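# Transfer the upright block row into the tray

## Task

Carry the line of blocks into the tray so that they remain standing on their edges with their faces against one another; when you finish, the flat stack must also be left intact.

## Robot and tools

Robot: two six-joint Piper arms, left_arm and right_arm, each with a parallel two-finger gripper and a wrist camera. Fixed cameras are cam_head_left, cam_head_right, cam_high and cam_low. The wrist cameras are cam_left_wrist and cam_right_wrist. Every image is 672x504.

Frames: the scene frame has its origin at table-top height, halfway between the two nominal arm bases. +z points up, +x points out over the table, and left_arm sits on the +y side. Image left and right do not match arm names. Calibrated bases in the scene frame: left_arm at (+0.003, +0.256, 0) m and right_arm at (-0.033, -0.213, 0) m, both turned almost not at all about z. Each arm reports end_effector_position (m) and end_effector_quat_wxyz in its own base frame. These values can be a few cm off, and more at long reach. end_effector_position is the point between the finger pads, about 5 mm behind the tips. The fingers point along the gripper's +z axis and close along its y axis. Fixed cameras and the table use the scene frame.

The row (used by execute_actions and move): 14 numbers, each in [-1, 1]. The first 7 belong to left_arm and the next 7 to right_arm, and all 14 must be given even if only one arm moves. Each arm's 7 numbers are: shoulder (joint2), elbow (joint3), wrist roll (joint6), forearm roll (joint4), waist (joint1), wrist pitch (joint5), then gripper opening. The first six are offsets, not poses. They count from that arm's Joint targets as they stand when the action or move begins, not from the previous row, and 1.0 equals 2.217 rad. Sending the same offset again moves the joint further. Sending 0 for all six joints re-commands the current targets. The opening is absolute: +1 is fully open (0.070 m pad gap) and -1 is closed. A full close needs about 1 s. A 0 in this slot is itself a command, so resend the present value to leave a gripper unchanged.

Joint ranges (rad): waist ±2.618, shoulder 0 to 3.140, elbow -2.967 to 0, forearm roll ±1.745, wrist pitch ±1.220, wrist roll ±2.094. The true ends may differ by up to 0.014 rad. An action that would push a joint more than 0.014 rad beyond its range is refused for both arms. If the first action of a call fails this check, or any action is malformed, the whole call is refused. A joint driven into its end gets a "joint sent to its limit" line.

execute_actions(actions, cameras): actions is a list of actions. Each action is a table of at most 15 rows, and each row lasts one 1/30 s step, so an action lasts 0.5 s. If a table is shorter, its last row is held for the remaining steps. An empty list just returns the full state. cameras selects which images to return: leave it out, give null or give ["all"] for every camera, and give [] for none. An unknown name invalidates the call.

move(target, speed, blend, opening_speed, blocking, cameras): target is one 14-number row or a list of up to 15 rows. Every row is an offset from the same starting Joint targets. Joints follow interpolated paths of at least 0.5 s, and the total is capped at 10 s. speed is the top speed in rad/s of the joint with the farthest to travel: 0.01 to 2, default 0.5, given as one value or one per target. blend (rad) rounds off corners at intermediate targets. opening_speed (≥0.2 per s on the -1..+1 scale) ramps the gripper gradually. With blocking=false the call returns after about 0.5 s while the motion continues. Paths do not avoid obstacles or the other arm. The result adds a "move:" line showing done, off_target, moving, held or fault, limits=held if steps were withheld, and each arm's farthest joint error.

wait(seconds 0-10) lets the scene run on the last commands. stop brakes a running move. zoom_image(camera, region [x0,y0,x1,y1] pixels, at most 504x504) enlarges part of that camera's newest image. read_manual gives only licence texts. finished_scene(scene 1 or 2) ends the scene for good, and the goal must hold with the robot not touching anything.

Result lines: Joint positions lists each arm's joints in the order above, then the pad gap in m. Joint targets is the base for your next offsets. Tool commands shows the current gripper commands. grip_measured is the measured opening on the command scale. Joint torques is the total drive output including gravity. A positive torque points toward larger angles, and the readings are noisy and offset. A call that ran actions also lists joint positions at some steps. "joint command not followed" means the clearance check between the arms altered or withheld targets.

Motion limits: targets move at no more than 3 rad/s. Each step's target stays within 0.867 rad of the measured angle. A target that would jump the gripper more than 70 mm is scaled back. Large offsets can take several actions, so finish any unfinished motion in the next action. While you think, the simulation keeps running.

Gripping: at first touch, command about 0.05 below the grip_measured reading to hold at full force, or less far below to hold more gently. Pads give about 20 N each.

Cautions: keep blocks from falling or being dropped, and never let anything end up off the table. Do not release a part that is still moving. Avoid fast impacts, strong presses and any contact between the arms, which can end the scene. Contact torque at the load limit (21.6 N m for waist, shoulder and elbow; 7.52 N m for the wrist joints, whose motors give only about 4 N m) stops that arm for 10 s. Motors heat while holding, stretching or pushing. MOTOR HOT appears at 65 °C, and at 80 °C the arm goes limp for 30 s or more. To stop pushing, command the targets back past the measured positions. Brief external tugs on held parts or nudges to loose objects can happen.

Each tool is called after ">>>" by a JSON object that holds its "name" and its "arguments".

## Session

>>> {"name": "execute_actions", "arguments": {"actions": []}}

Scene clock: 0.00 s.
left_arm: end_effector_position=(+0.5492, -0.0667, +0.2065) grip_measured=+1.00 end_effector_quat_wxyz=(+0.326, -0.036, +0.929, -0.173) | right_arm: end_effector_position=(+0.3861, -0.1457, +0.3323) grip_measured=+1.00 end_effector_quat_wxyz=(+0.456, +0.529, +0.715, +0.023)
Joint names: [shoulder, elbow, wrist roll, forearm roll, waist, wrist pitch]
Joint positions: left_arm=[2.033 -1.894 0.082 -0.404 -0.002 0.856 0.07] | right_arm=[1.416 -1.456 1.228 -0.436 -0.191 0.837 0.07]
Joint torques (N m): no reading
Joint targets: left_arm=[2.033 -1.894 0.082 -0.404 -0.002 0.856] | right_arm=[1.416 -1.456 1.228 -0.436 -0.191 0.837]
Tool commands: left_gripper/opening=+1.0 right_gripper/opening=+1.0

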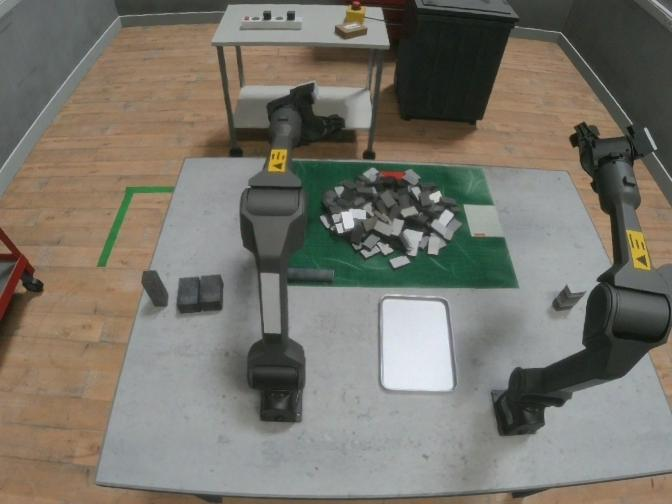

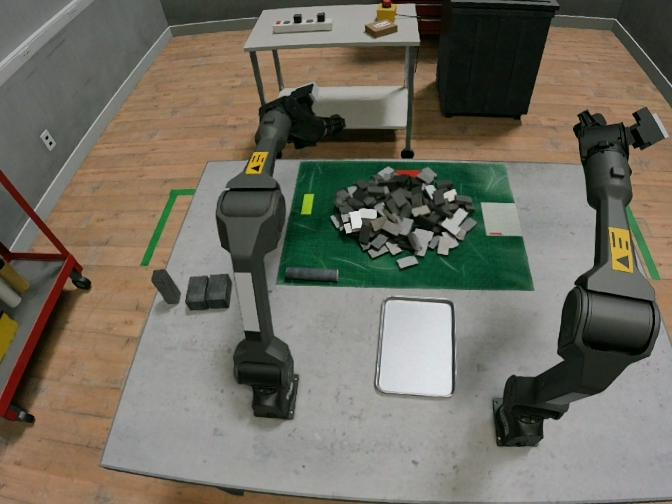

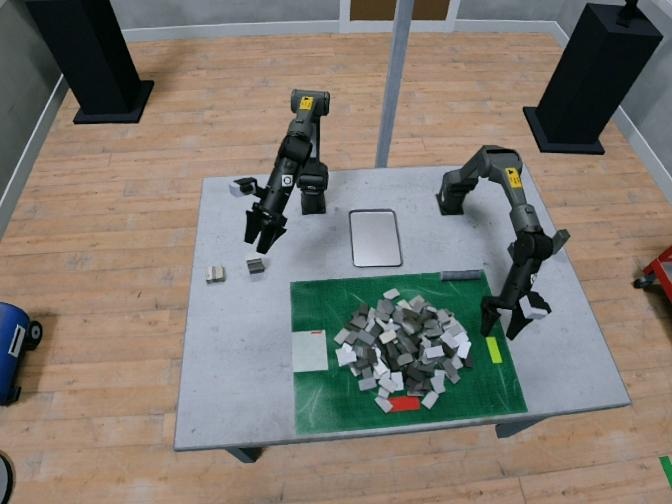

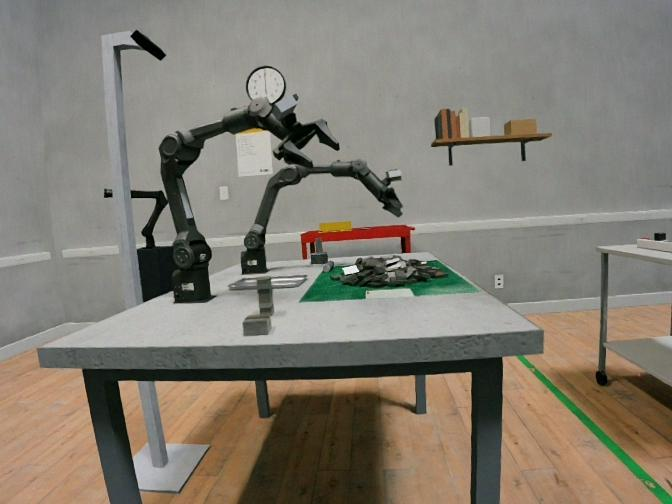

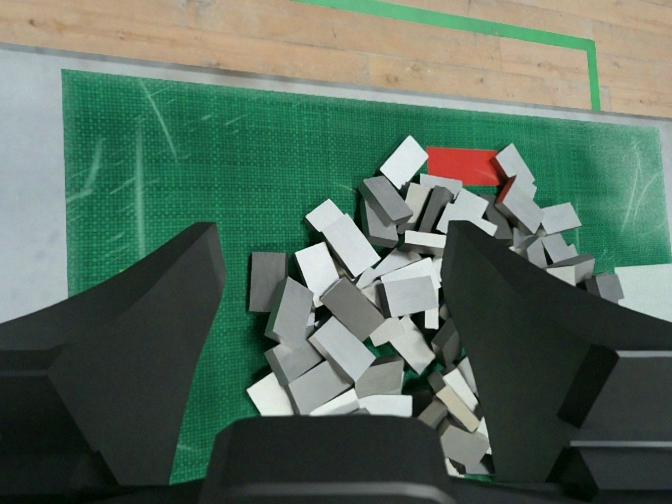

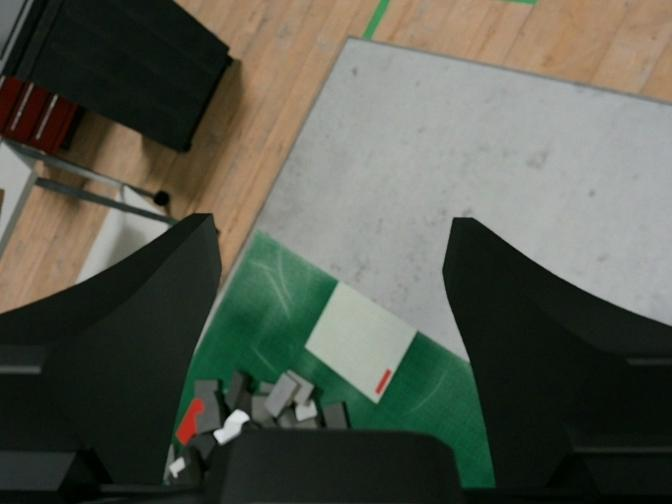

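>>> {"name": "zoom_image", "arguments": {"camera": "cam_head_left", "region": [120, 250, 240, 340]}}

>>> {"name": "zoom_image", "arguments": {"camera": "cam_high", "region": [190, 230, 310, 320]}}

>>> {"name": "zoom_image", "arguments": {"camera": "cam_head_right", "region": [540, 250, 620, 310]}}

>>> {"name": "zoom_image", "arguments": {"camera": "cam_head_left", "region": [540, 260, 620, 320]}}

>>> {"name": "zoom_image", "arguments": {"camera": "cam_low", "region": [220, 220, 360, 340]}}

>>> {"name": "zoom_image", "arguments": {"camera": "cam_head_right", "region": [140, 250, 260, 340]}}

Scaled by 4.200.

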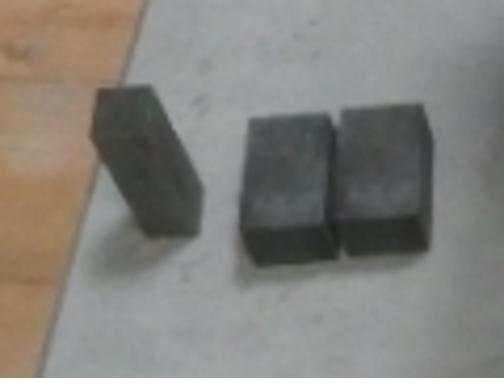

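Scaled by 4.200.

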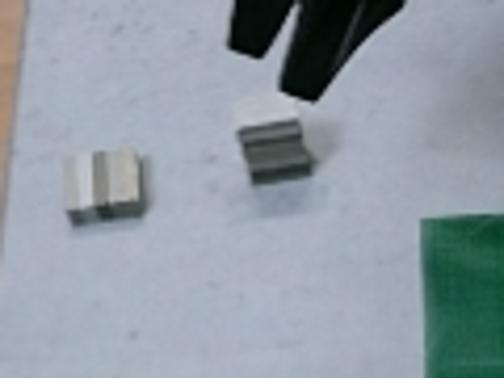

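Scaled by 6.300.

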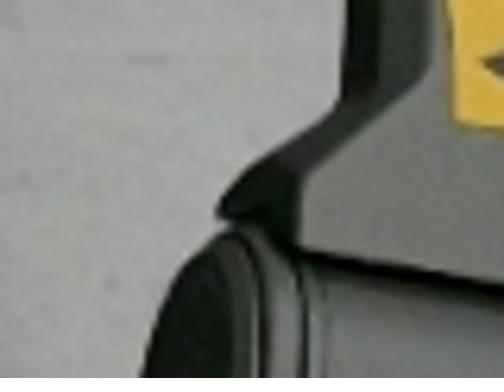

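Scaled by 6.300.

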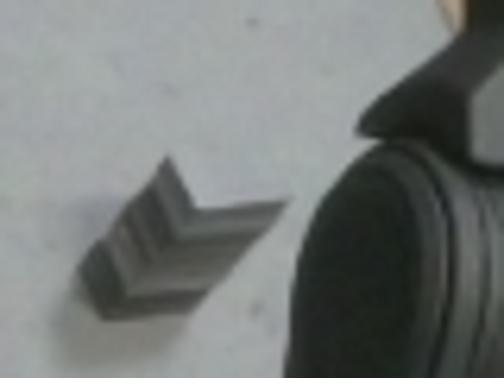

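Scaled by 3.600.

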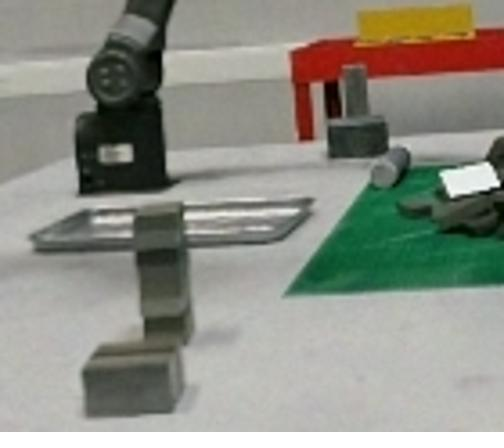

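Scaled by 4.200.

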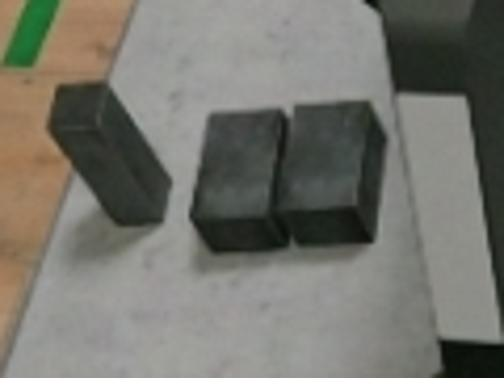

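>>> {"name": "move", "arguments": {"target": [0,0,0,0,0,0,1,0.189,-0.158,-0.554,0.197,-0.291,0.171,1], "speed": 0.9}}

Scene clock: 7.77 s.
left_arm: end_effector_position=(+0.5492, -0.0667, +0.2065) grip_measured=+1.00 end_effector_quat_wxyz=(+0.326, -0.036, +0.929, -0.173) | right_arm: end_effector_position=(+0.3005, -0.3337, +0.2185) grip_measured=+1.00 end_effector_quat_wxyz=(+0.187, +0.398, +0.894, -0.083)
Joint positions: left_arm=[2.033 -1.894 0.082 -0.404 -0.002 0.856 0.07] | right_arm=[1.836 -1.806 0.001 0 -0.838 1.216 0.07]
Joint torques (N m): left_arm=[-7.53 -2.91 0.04 -0.31 -0.31 -0.64] | right_arm=[-6.18 -6.38 -0.02 0.03 0.03 -0.37]
Joint targets: left_arm=[2.033 -1.894 0.082 -0.404 -0.002 0.856] | right_arm=[1.835 -1.806 0.000 0.000 -0.836 1.216]
move: done

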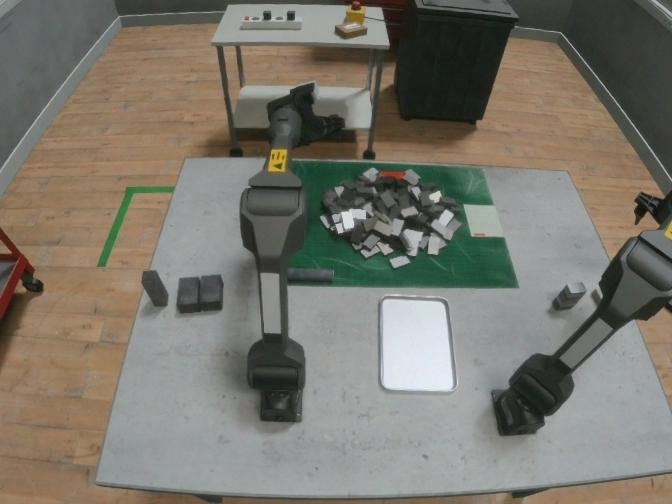

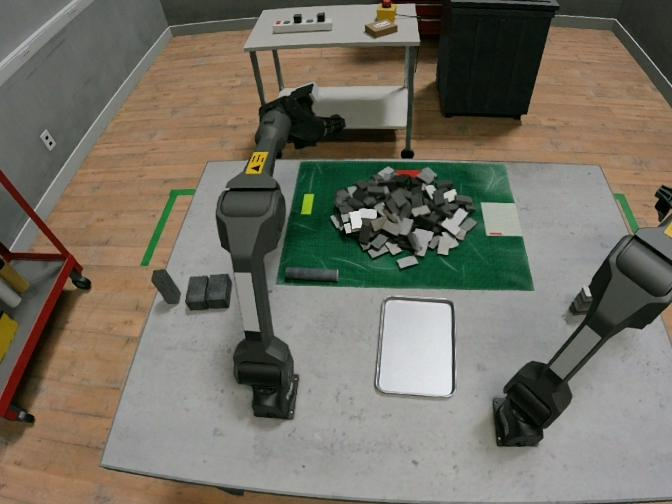

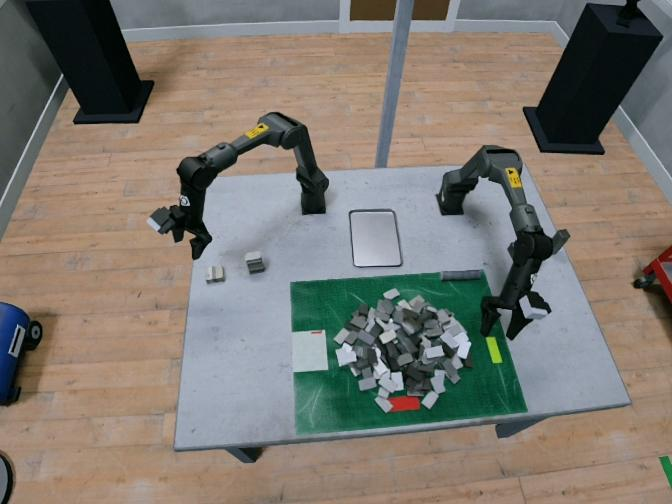

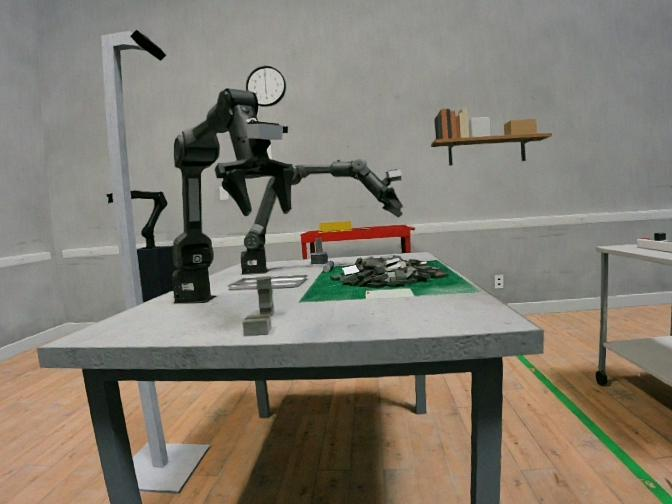

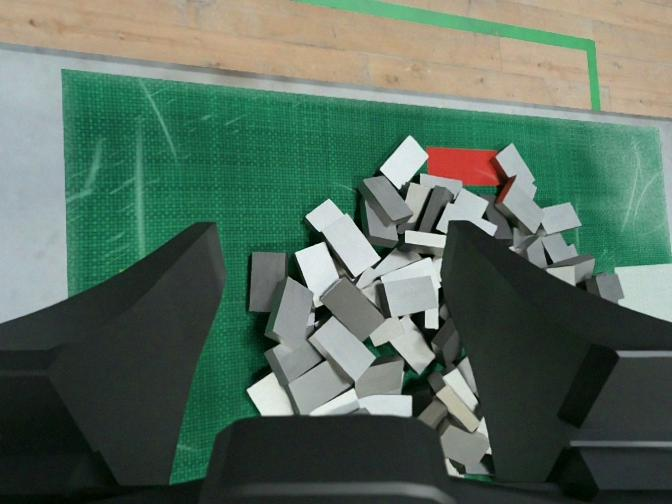

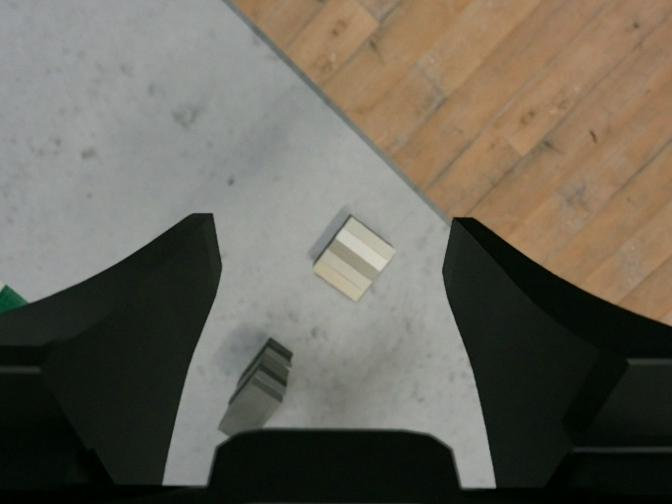

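>>> {"name": "zoom_image", "arguments": {"camera": "cam_right_wrist", "region": [200, 190, 440, 450]}}

>>> {"name": "zoom_image", "arguments": {"camera": "cam_head_right", "region": [560, 270, 640, 330]}}

>>> {"name": "zoom_image", "arguments": {"camera": "cam_high", "region": [330, 190, 430, 290]}}

>>> {"name": "zoom_image", "arguments": {"camera": "cam_low", "region": [220, 260, 320, 340]}}

Scaled by 1.938.

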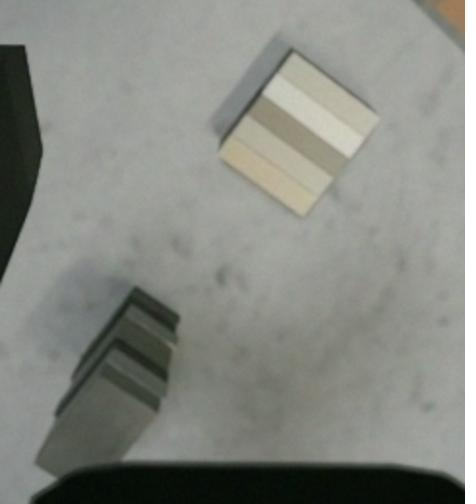

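Scaled by 6.300.

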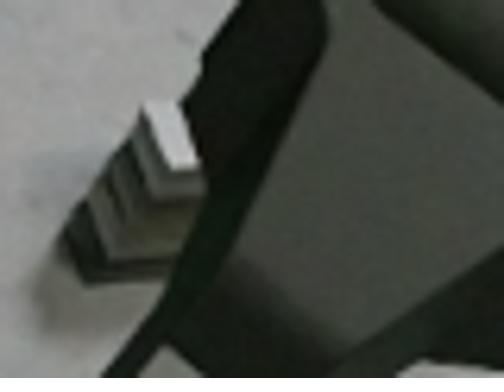

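Scaled by 5.040.

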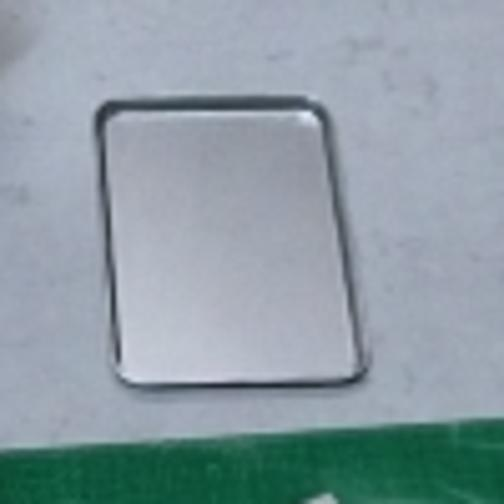

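Scaled by 5.040.

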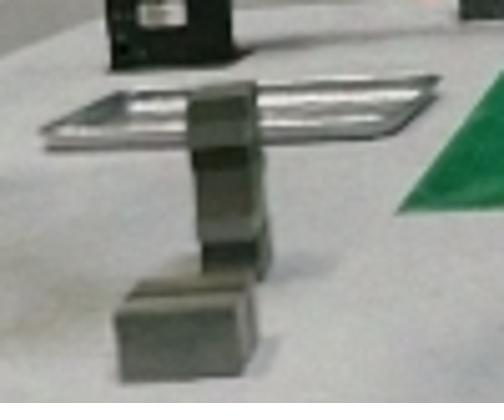

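>>> {"name": "move", "arguments": {"target": [0,0,0,0,0,0,1,0.1019,0.0952,-0.4375,0,-0.0153,-0.0108,1], "speed": 0.7, "cameras": ["cam_right_wrist","cam_low","cam_high"]}}

Scene clock: 12.70 s.
left_arm: end_effector_position=(+0.5492, -0.0667, +0.2065) grip_measured=+1.00 end_effector_quat_wxyz=(+0.326, -0.036, +0.929, -0.173) | right_arm: end_effector_position=(+0.2629, -0.3116, +0.0595) grip_measured=+1.00 end_effector_quat_wxyz=(+0.000, -0.050, +0.999, +0.001)
Joint positions: left_arm=[2.033 -1.894 0.082 -0.404 -0.002 0.856 0.07] | right_arm=[2.061 -1.594 -0.97 0 -0.87 1.192 0.07]
Joint torques (N m): left_arm=[-7.5 -2.95 0.04 -0.31 -0.3 -0.63] | right_arm=[-7.27 -4.99 -0.07 -0.14 -0.46 -0.05]
Joint targets: left_arm=[2.033 -1.894 0.082 -0.404 -0.002 0.856] | right_arm=[2.061 -1.595 -0.969 0.000 -0.870 1.192]
move: done
Images, in order: cam_high, cam_low, cam_right_wrist.

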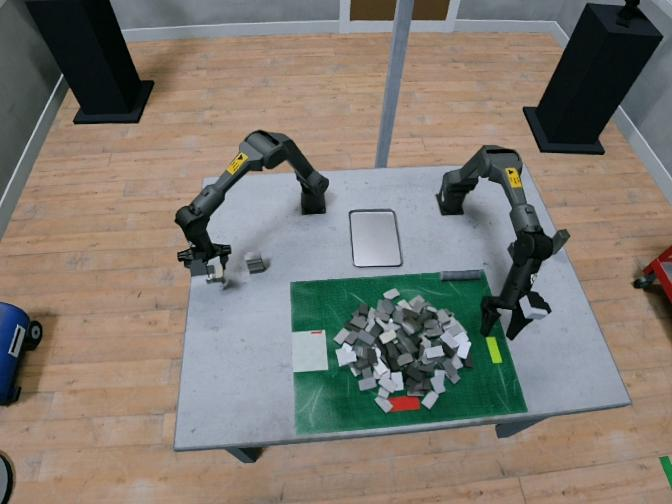

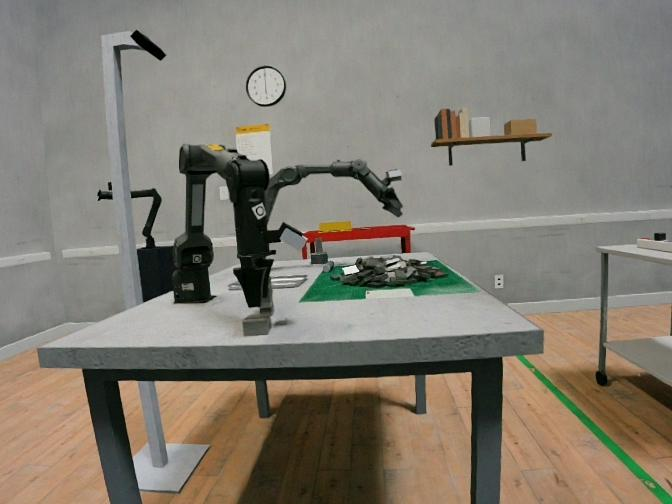

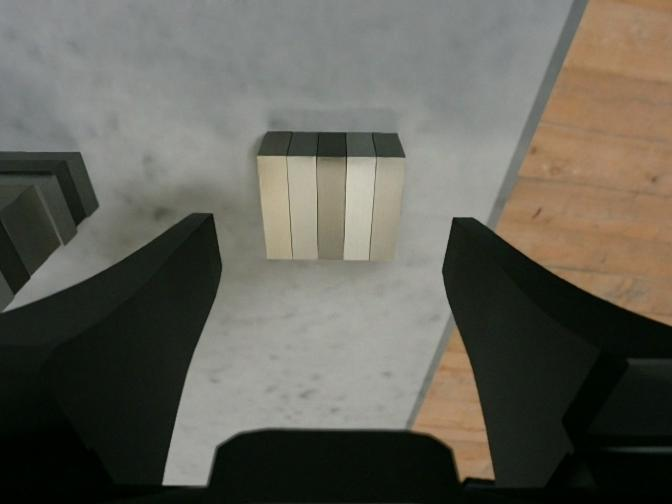

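>>> {"name": "move", "arguments": {"target": [0,0,0,0,0,0,1,0.0206,0.0524,-0.0054,0,-0.005,-0.073,1], "speed": 0.15, "cameras": ["cam_right_wrist","cam_low"]}}

>>> {"name": "zoom_image", "arguments": {"camera": "cam_low", "region": [220, 260, 320, 340]}}

Scene clock: 15.67 s.
left_arm: end_effector_position=(+0.5492, -0.0667, +0.2065) grip_measured=+1.00 end_effector_quat_wxyz=(+0.326, -0.036, +0.929, -0.173) | right_arm: end_effector_position=(+0.2568, -0.3113, +0.0140) grip_measured=+1.00 end_effector_quat_wxyz=(+0.000, -0.050, +0.999, +0.000)
Joint positions: left_arm=[2.033 -1.894 0.082 -0.404 -0.002 0.856 0.07] | right_arm=[2.106 -1.478 -0.981 0 -0.881 1.029 0.07]
Joint torques (N m): left_arm=[-7.52 -2.94 0.05 -0.31 -0.32 -0.63] | right_arm=[-6.8 -4.57 -0.1 -0.03 -0.81 0.04]
Joint targets: left_arm=[2.033 -1.894 0.082 -0.404 -0.002 0.856] | right_arm=[2.106 -1.479 -0.981 0.000 -0.881 1.030]
move: done
Images, in order: cam_low, cam_right_wrist.

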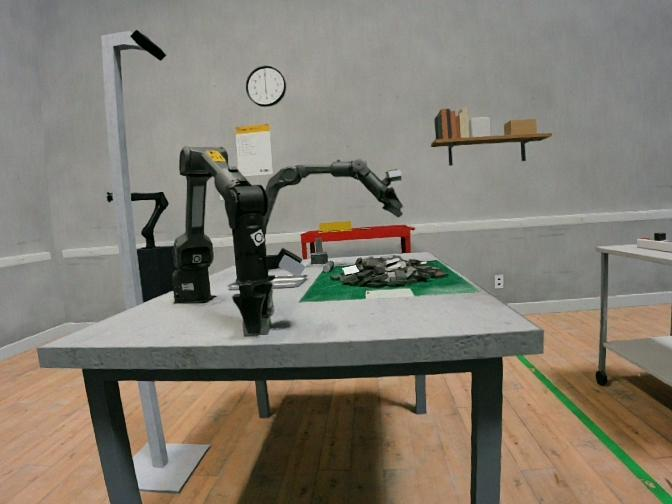

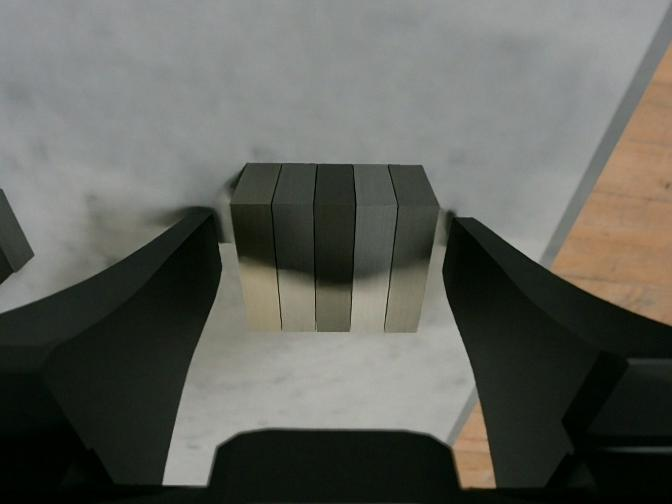

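Scaled by 5.040.

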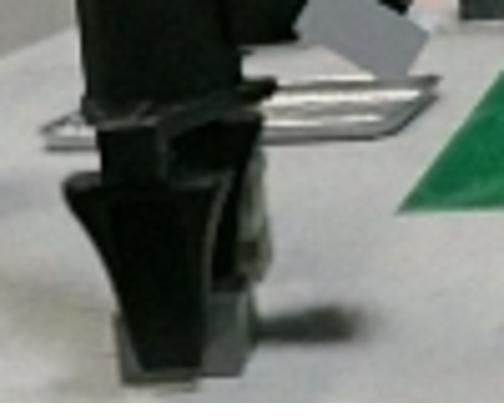

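>>> {"name": "move", "arguments": {"target": [0,0,0,0,0,0,1,0,0,0,0,0,0,0.42], "opening_speed": 0.4, "cameras": ["cam_right_wrist"]}}

Scene clock: 17.70 s.
left_arm: end_effector_position=(+0.5492, -0.0667, +0.2065) grip_measured=+1.00 end_effector_quat_wxyz=(+0.326, -0.036, +0.929, -0.173) | right_arm: end_effector_position=(+0.2569, -0.3114, +0.0142) grip_measured=+0.44 end_effector_quat_wxyz=(+0.000, -0.050, +0.999, +0.000)
Joint positions: left_arm=[2.033 -1.894 0.082 -0.404 -0.002 0.856 0.07] | right_arm=[2.106 -1.479 -0.981 0 -0.881 1.03 0.05]
Joint torques (N m): left_arm=[-7.53 -2.96 0.05 -0.31 -0.32 -0.64] | right_arm=[-6.82 -5.45 0.03 0.01 -0.44 0.03]
Joint targets: left_arm=[2.033 -1.894 0.082 -0.404 -0.002 0.856] | right_arm=[2.106 -1.479 -0.981 0.000 -0.881 1.030]
move: done
Images, in order: cam_right_wrist.

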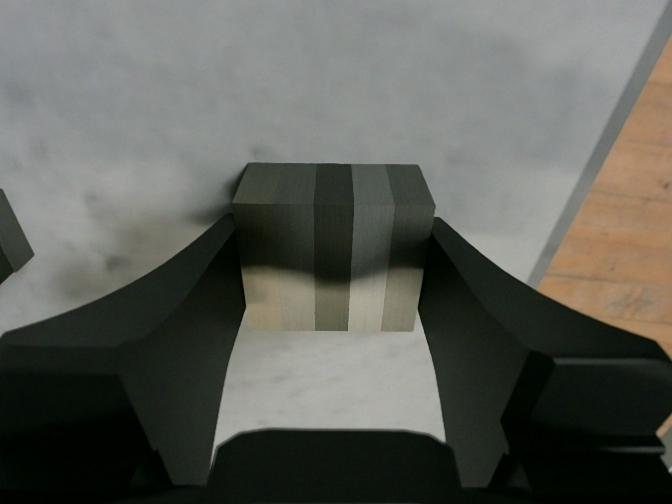

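>>> {"name": "move", "arguments": {"target": [[0,0,0,0,0,0,1,0,0,0,0,0,0,0.36],[0,0,0,0,0,0,1,-0.0101,-0.0129,0,0,0,0.0234,0.36],[0,0,0,0,0,0,1,-0.0695,0.0092,0,0,0,0.0607,0.36],[0,0,0,0,0,0,1,-0.2201,0.091,0,0,0,0.0857,0.36],[0,0,0,0,0,0,1,-0.3176,0.1966,0.8435,0,0.7984,0.0857,0.36]], "speed": [0.2,0.1,0.25,0.4,0.6], "blend": [0,0.02,0.05,0.1,0], "cameras": ["cam_right_wrist","cam_high","cam_head_right"]}}

Scene clock: 27.20 s.
left_arm: end_effector_position=(+0.5492, -0.0667, +0.2065) grip_measured=+1.00 end_effector_quat_wxyz=(+0.326, -0.036, +0.929, -0.173) | right_arm: end_effector_position=(+0.1611, +0.1988, +0.1407) grip_measured=+0.44 end_effector_quat_wxyz=(+0.025, +0.000, +0.999, +0.031)
Joint positions: left_arm=[2.033 -1.894 0.082 -0.404 -0.002 0.856 0.07] | right_arm=[1.402 -1.043 0.889 0 0.89 1.219 0.05]
Joint torques (N m): left_arm=[-7.51 -2.97 0.07 -0.3 -0.3 -0.63] | right_arm=[-4.09 -5.6 -0.07 -0.23 -0.89 0.05]
Joint targets: left_arm=[2.033 -1.894 0.082 -0.404 -0.002 0.856] | right_arm=[1.402 -1.043 0.888 0.000 0.888 1.219]
move: done
Images, in order: cam_head_right, cam_high, cam_right_wrist.

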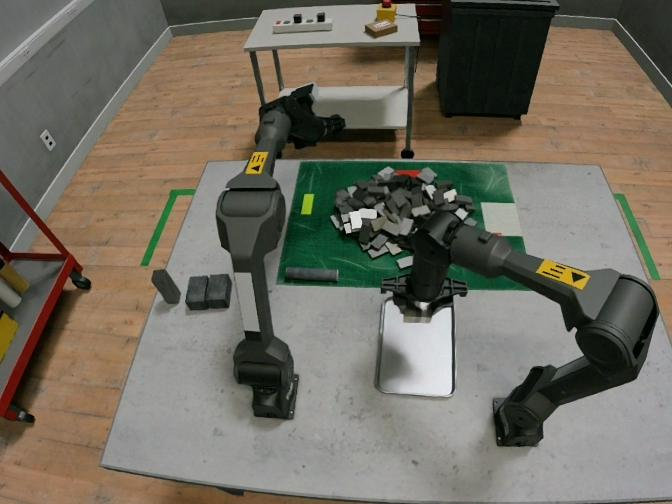

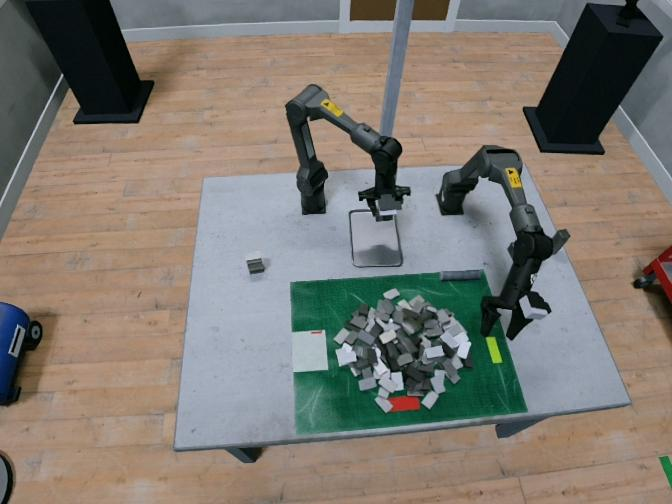

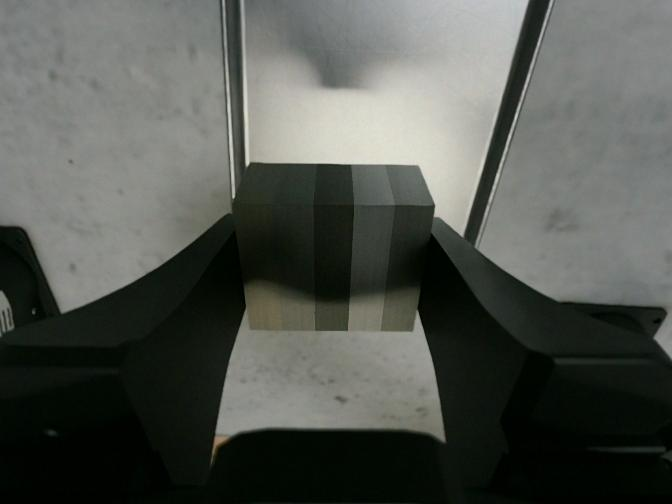

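>>> {"name": "move", "arguments": {"target": [[0,0,0,0,0,0,1,0.0654,0.1271,0,0,0,-0.1563,0.36],[0,0,0,0,0,0,1,0.0907,0.1479,0,0,0,-0.2025,0.36]], "speed": [0.3,0.06], "blend": [0.01,0], "cameras": ["cam_right_wrist","cam_high","cam_head_right"]}}

>>> {"name": "zoom_image", "arguments": {"camera": "cam_head_right", "region": [360, 280, 480, 400]}}

Scene clock: 31.90 s.
left_arm: end_effector_position=(+0.5492, -0.0667, +0.2065) grip_measured=+1.00 end_effector_quat_wxyz=(+0.326, -0.036, +0.929, -0.173) | right_arm: end_effector_position=(+0.1500, +0.1847, +0.0173) grip_measured=+0.44 end_effector_quat_wxyz=(+0.000, +0.000, +1.000, +0.000)
Joint positions: left_arm=[2.033 -1.894 0.082 -0.404 -0.002 0.856 0.07] | right_arm=[1.604 -0.715 0.889 0 0.889 0.77 0.05]
Joint torques (N m): left_arm=[-7.55 -2.98 0.09 -0.3 -0.35 -0.64] | right_arm=[-4.4 -3.99 -0.01 -0.2 -0.88 0.08]
Joint targets: left_arm=[2.033 -1.894 0.082 -0.404 -0.002 0.856] | right_arm=[1.603 -0.715 0.888 0.000 0.888 0.770]
move: done
Images, in order: cam_head_right, cam_high, cam_right_wrist.

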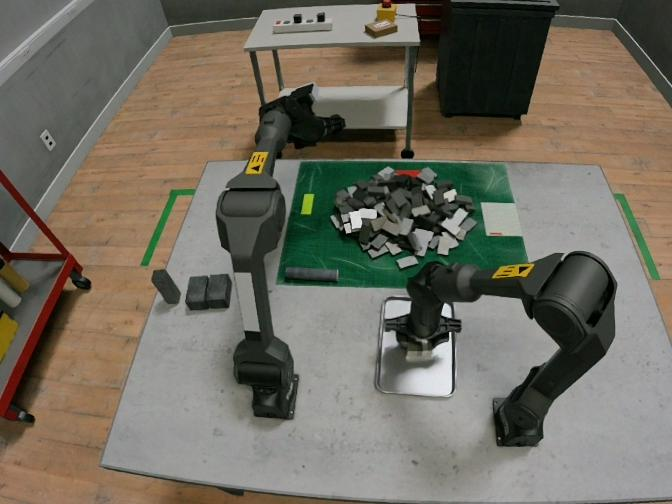

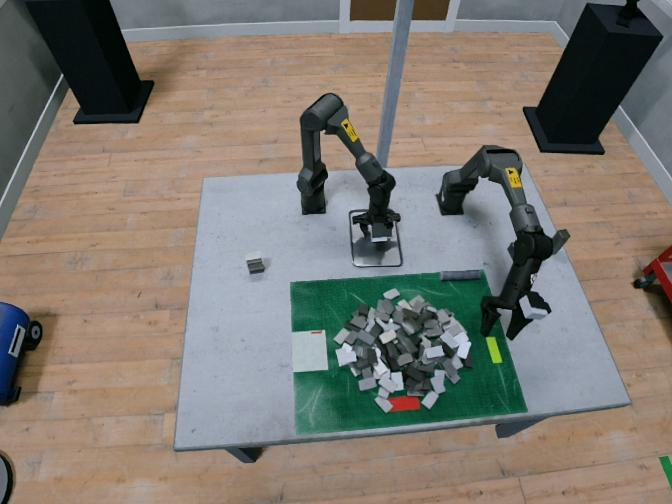

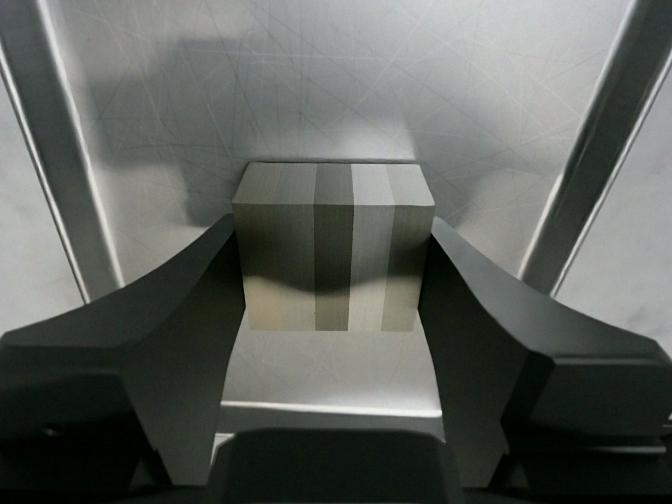

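Scaled by 4.200.

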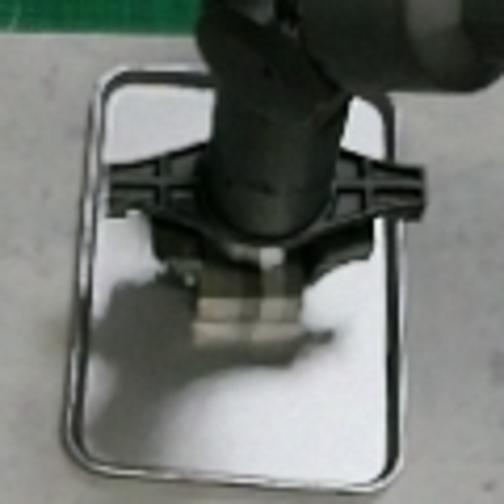

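>>> {"name": "move", "arguments": {"target": [0,0,0,0,0,0,1,0.0022,0.0018,0,0,0,-0.0041,0.36], "speed": 0.03, "cameras": ["cam_right_wrist"]}}

>>> {"name": "zoom_image", "arguments": {"camera": "cam_right_wrist", "region": [220, 130, 450, 260]}}

Scene clock: 33.03 s.
left_arm: end_effector_position=(+0.5492, -0.0667, +0.2065) grip_measured=+1.00 end_effector_quat_wxyz=(+0.326, -0.036, +0.929, -0.173) | right_arm: end_effector_position=(+0.1502, +0.1850, +0.0158) grip_measured=+0.44 end_effector_quat_wxyz=(+0.000, +0.000, +1.000, +0.001)
Joint positions: left_arm=[2.033 -1.894 0.082 -0.404 -0.002 0.856 0.07] | right_arm=[1.608 -0.712 0.889 0 0.889 0.761 0.05]
Joint torques (N m): left_arm=[-7.53 -2.96 0.08 -0.3 -0.31 -0.64] | right_arm=[-3.98 -3.47 0.04 -0.2 -0.87 -0.04]
Joint targets: left_arm=[2.033 -1.894 0.082 -0.404 -0.002 0.856] | right_arm=[1.608 -0.711 0.888 0.000 0.888 0.761]
move: done
Images, in order: cam_right_wrist.

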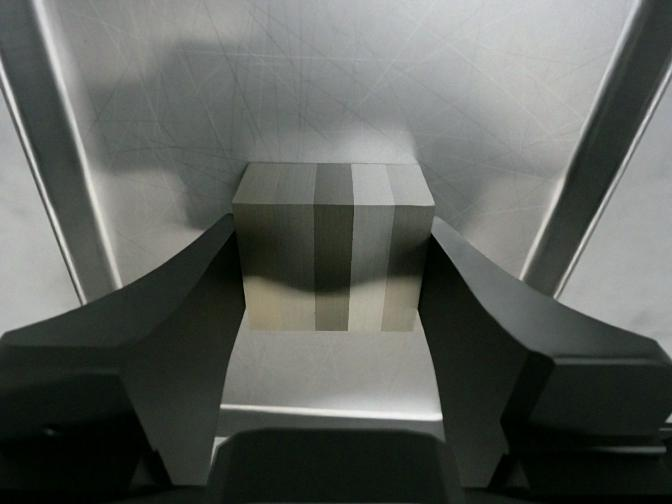

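Scaled by 2.191.

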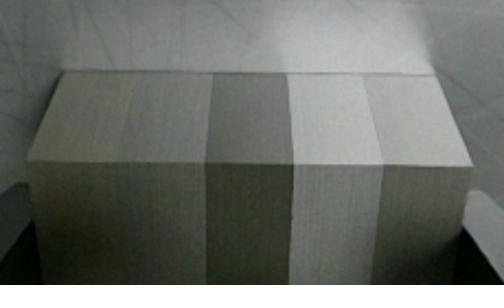

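>>> {"name": "move", "arguments": {"target": [0,0,0,0,0,0,1,0,0,0,0,0,0,0.85], "opening_speed": 0.4, "cameras": ["cam_right_wrist"]}}

>>> {"name": "move", "arguments": {"target": [[0,0,0,0,0,0,1,-0.025,-0.025,0,0,0,0.046,0.85],[0,0,0,0,0,0,1,-0.0932,-0.15,0,0,0,0.2025,0.85]], "speed": [0.12,0.5], "blend": [0.02,0]}}

Scene clock: 34.80 s.
left_arm: end_effector_position=(+0.5492, -0.0667, +0.2065) grip_measured=+1.00 end_effector_quat_wxyz=(+0.326, -0.036, +0.929, -0.173) | right_arm: end_effector_position=(+0.1502, +0.1850, +0.0158) grip_measured=+0.85 end_effector_quat_wxyz=(+0.000, +0.000, +1.000, +0.001)
Joint positions: left_arm=[2.033 -1.894 0.082 -0.404 -0.002 0.856 0.07] | right_arm=[1.608 -0.712 0.889 0 0.889 0.761 0.065]
Joint torques (N m): left_arm=[-7.55 -2.96 0.09 -0.3 -0.3 -0.63] | right_arm=[-4.05 -3.79 -0.01 -0.17 -0.92 0.06]
Joint targets: left_arm=[2.033 -1.894 0.082 -0.404 -0.002 0.856] | right_arm=[1.608 -0.711 0.888 0.000 0.888 0.761]
move: done
Images, in order: cam_right_wrist.

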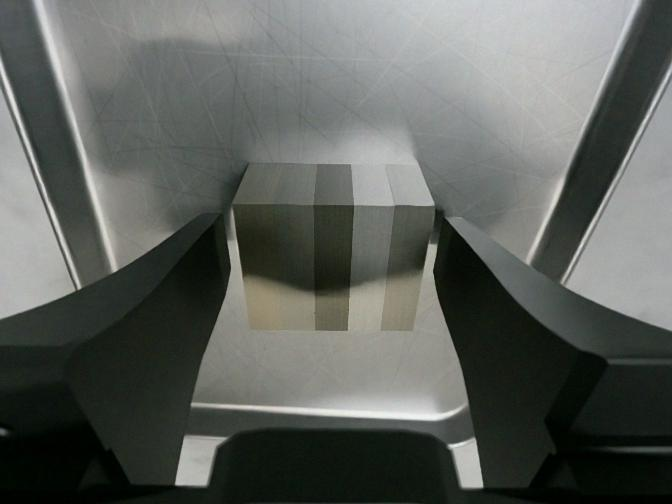

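Scene clock: 36.73 s.
left_arm: end_effector_position=(+0.5492, -0.0667, +0.2065) grip_measured=+1.00 end_effector_quat_wxyz=(+0.326, -0.036, +0.929, -0.173) | right_arm: end_effector_position=(+0.1627, +0.2004, +0.1417) grip_measured=+0.85 end_effector_quat_wxyz=(+0.029, +0.000, +0.999, +0.036)
Joint positions: left_arm=[2.033 -1.894 0.082 -0.404 -0.002 0.856 0.07] | right_arm=[1.401 -1.045 0.889 0 0.889 1.21 0.065]
Joint torques (N m): left_arm=[-7.57 -2.96 0.09 -0.3 -0.37 -0.63] | right_arm=[-3.1 -4.13 -0.06 -0.15 -0.86 -0.11]
Joint targets: left_arm=[2.033 -1.894 0.082 -0.404 -0.002 0.856] | right_arm=[1.402 -1.044 0.888 0.000 0.888 1.210]
move: done

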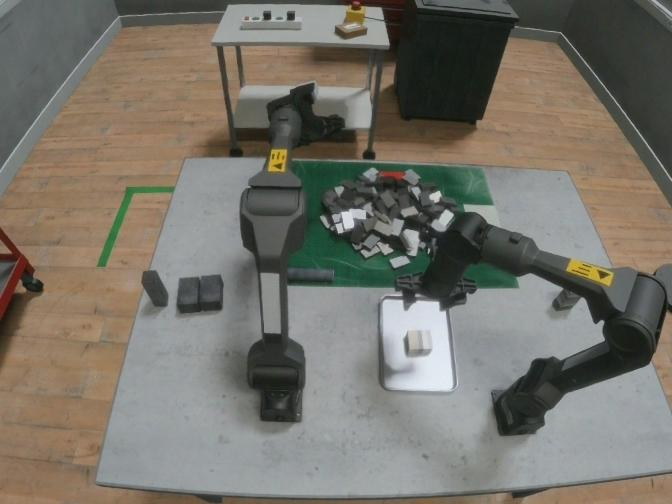

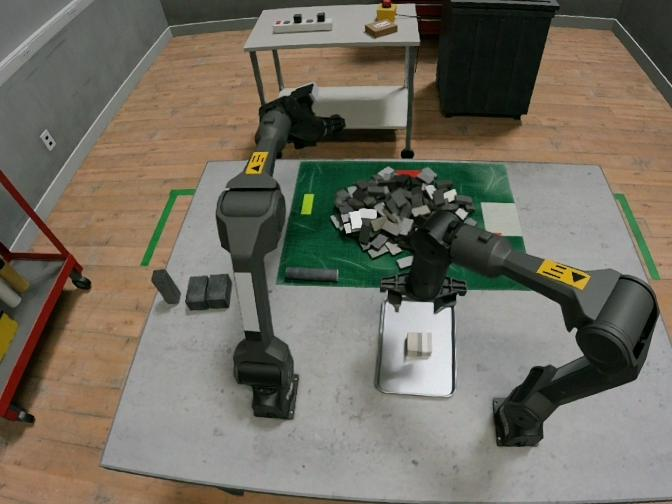

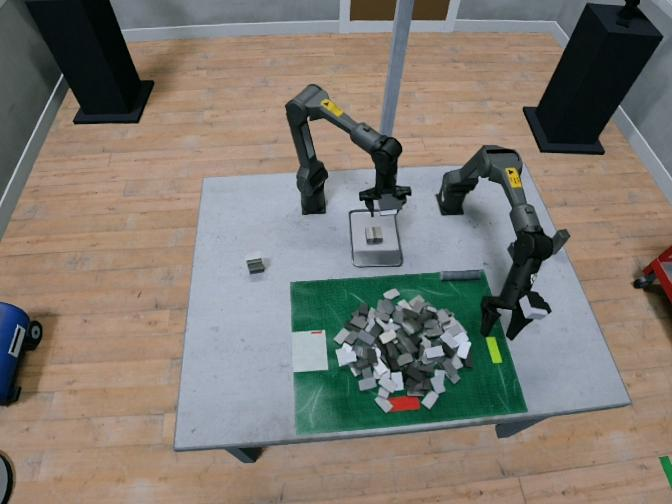

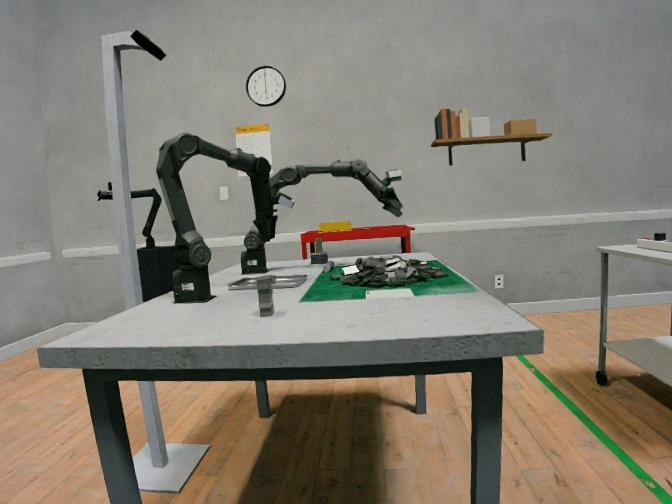

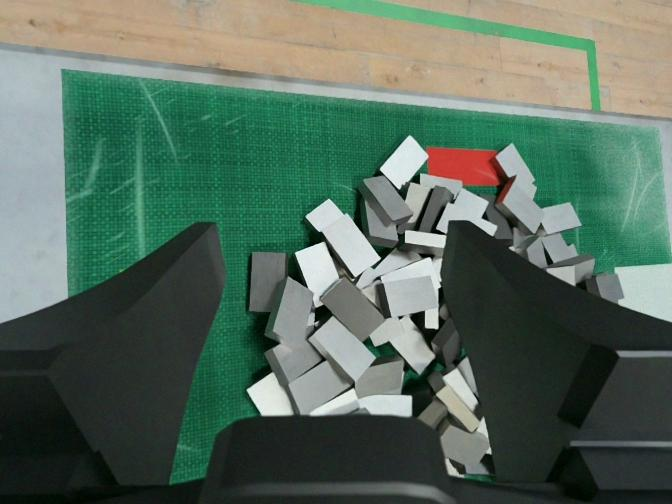

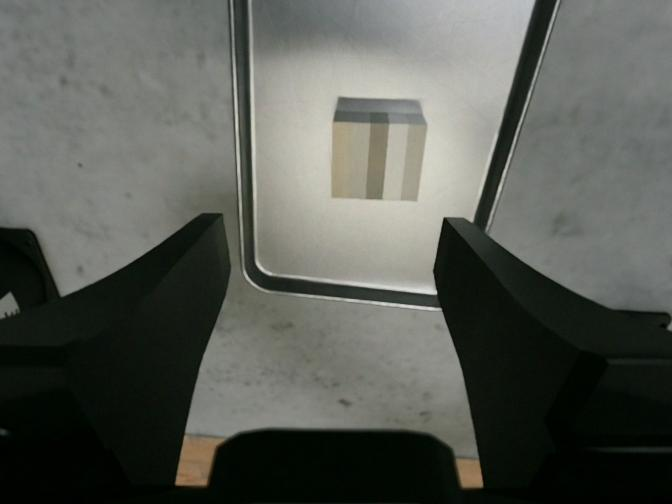

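Success.

>>> {"name": "finished_scene", "arguments": {"scene": 1}}

The scene is finished: the task was done.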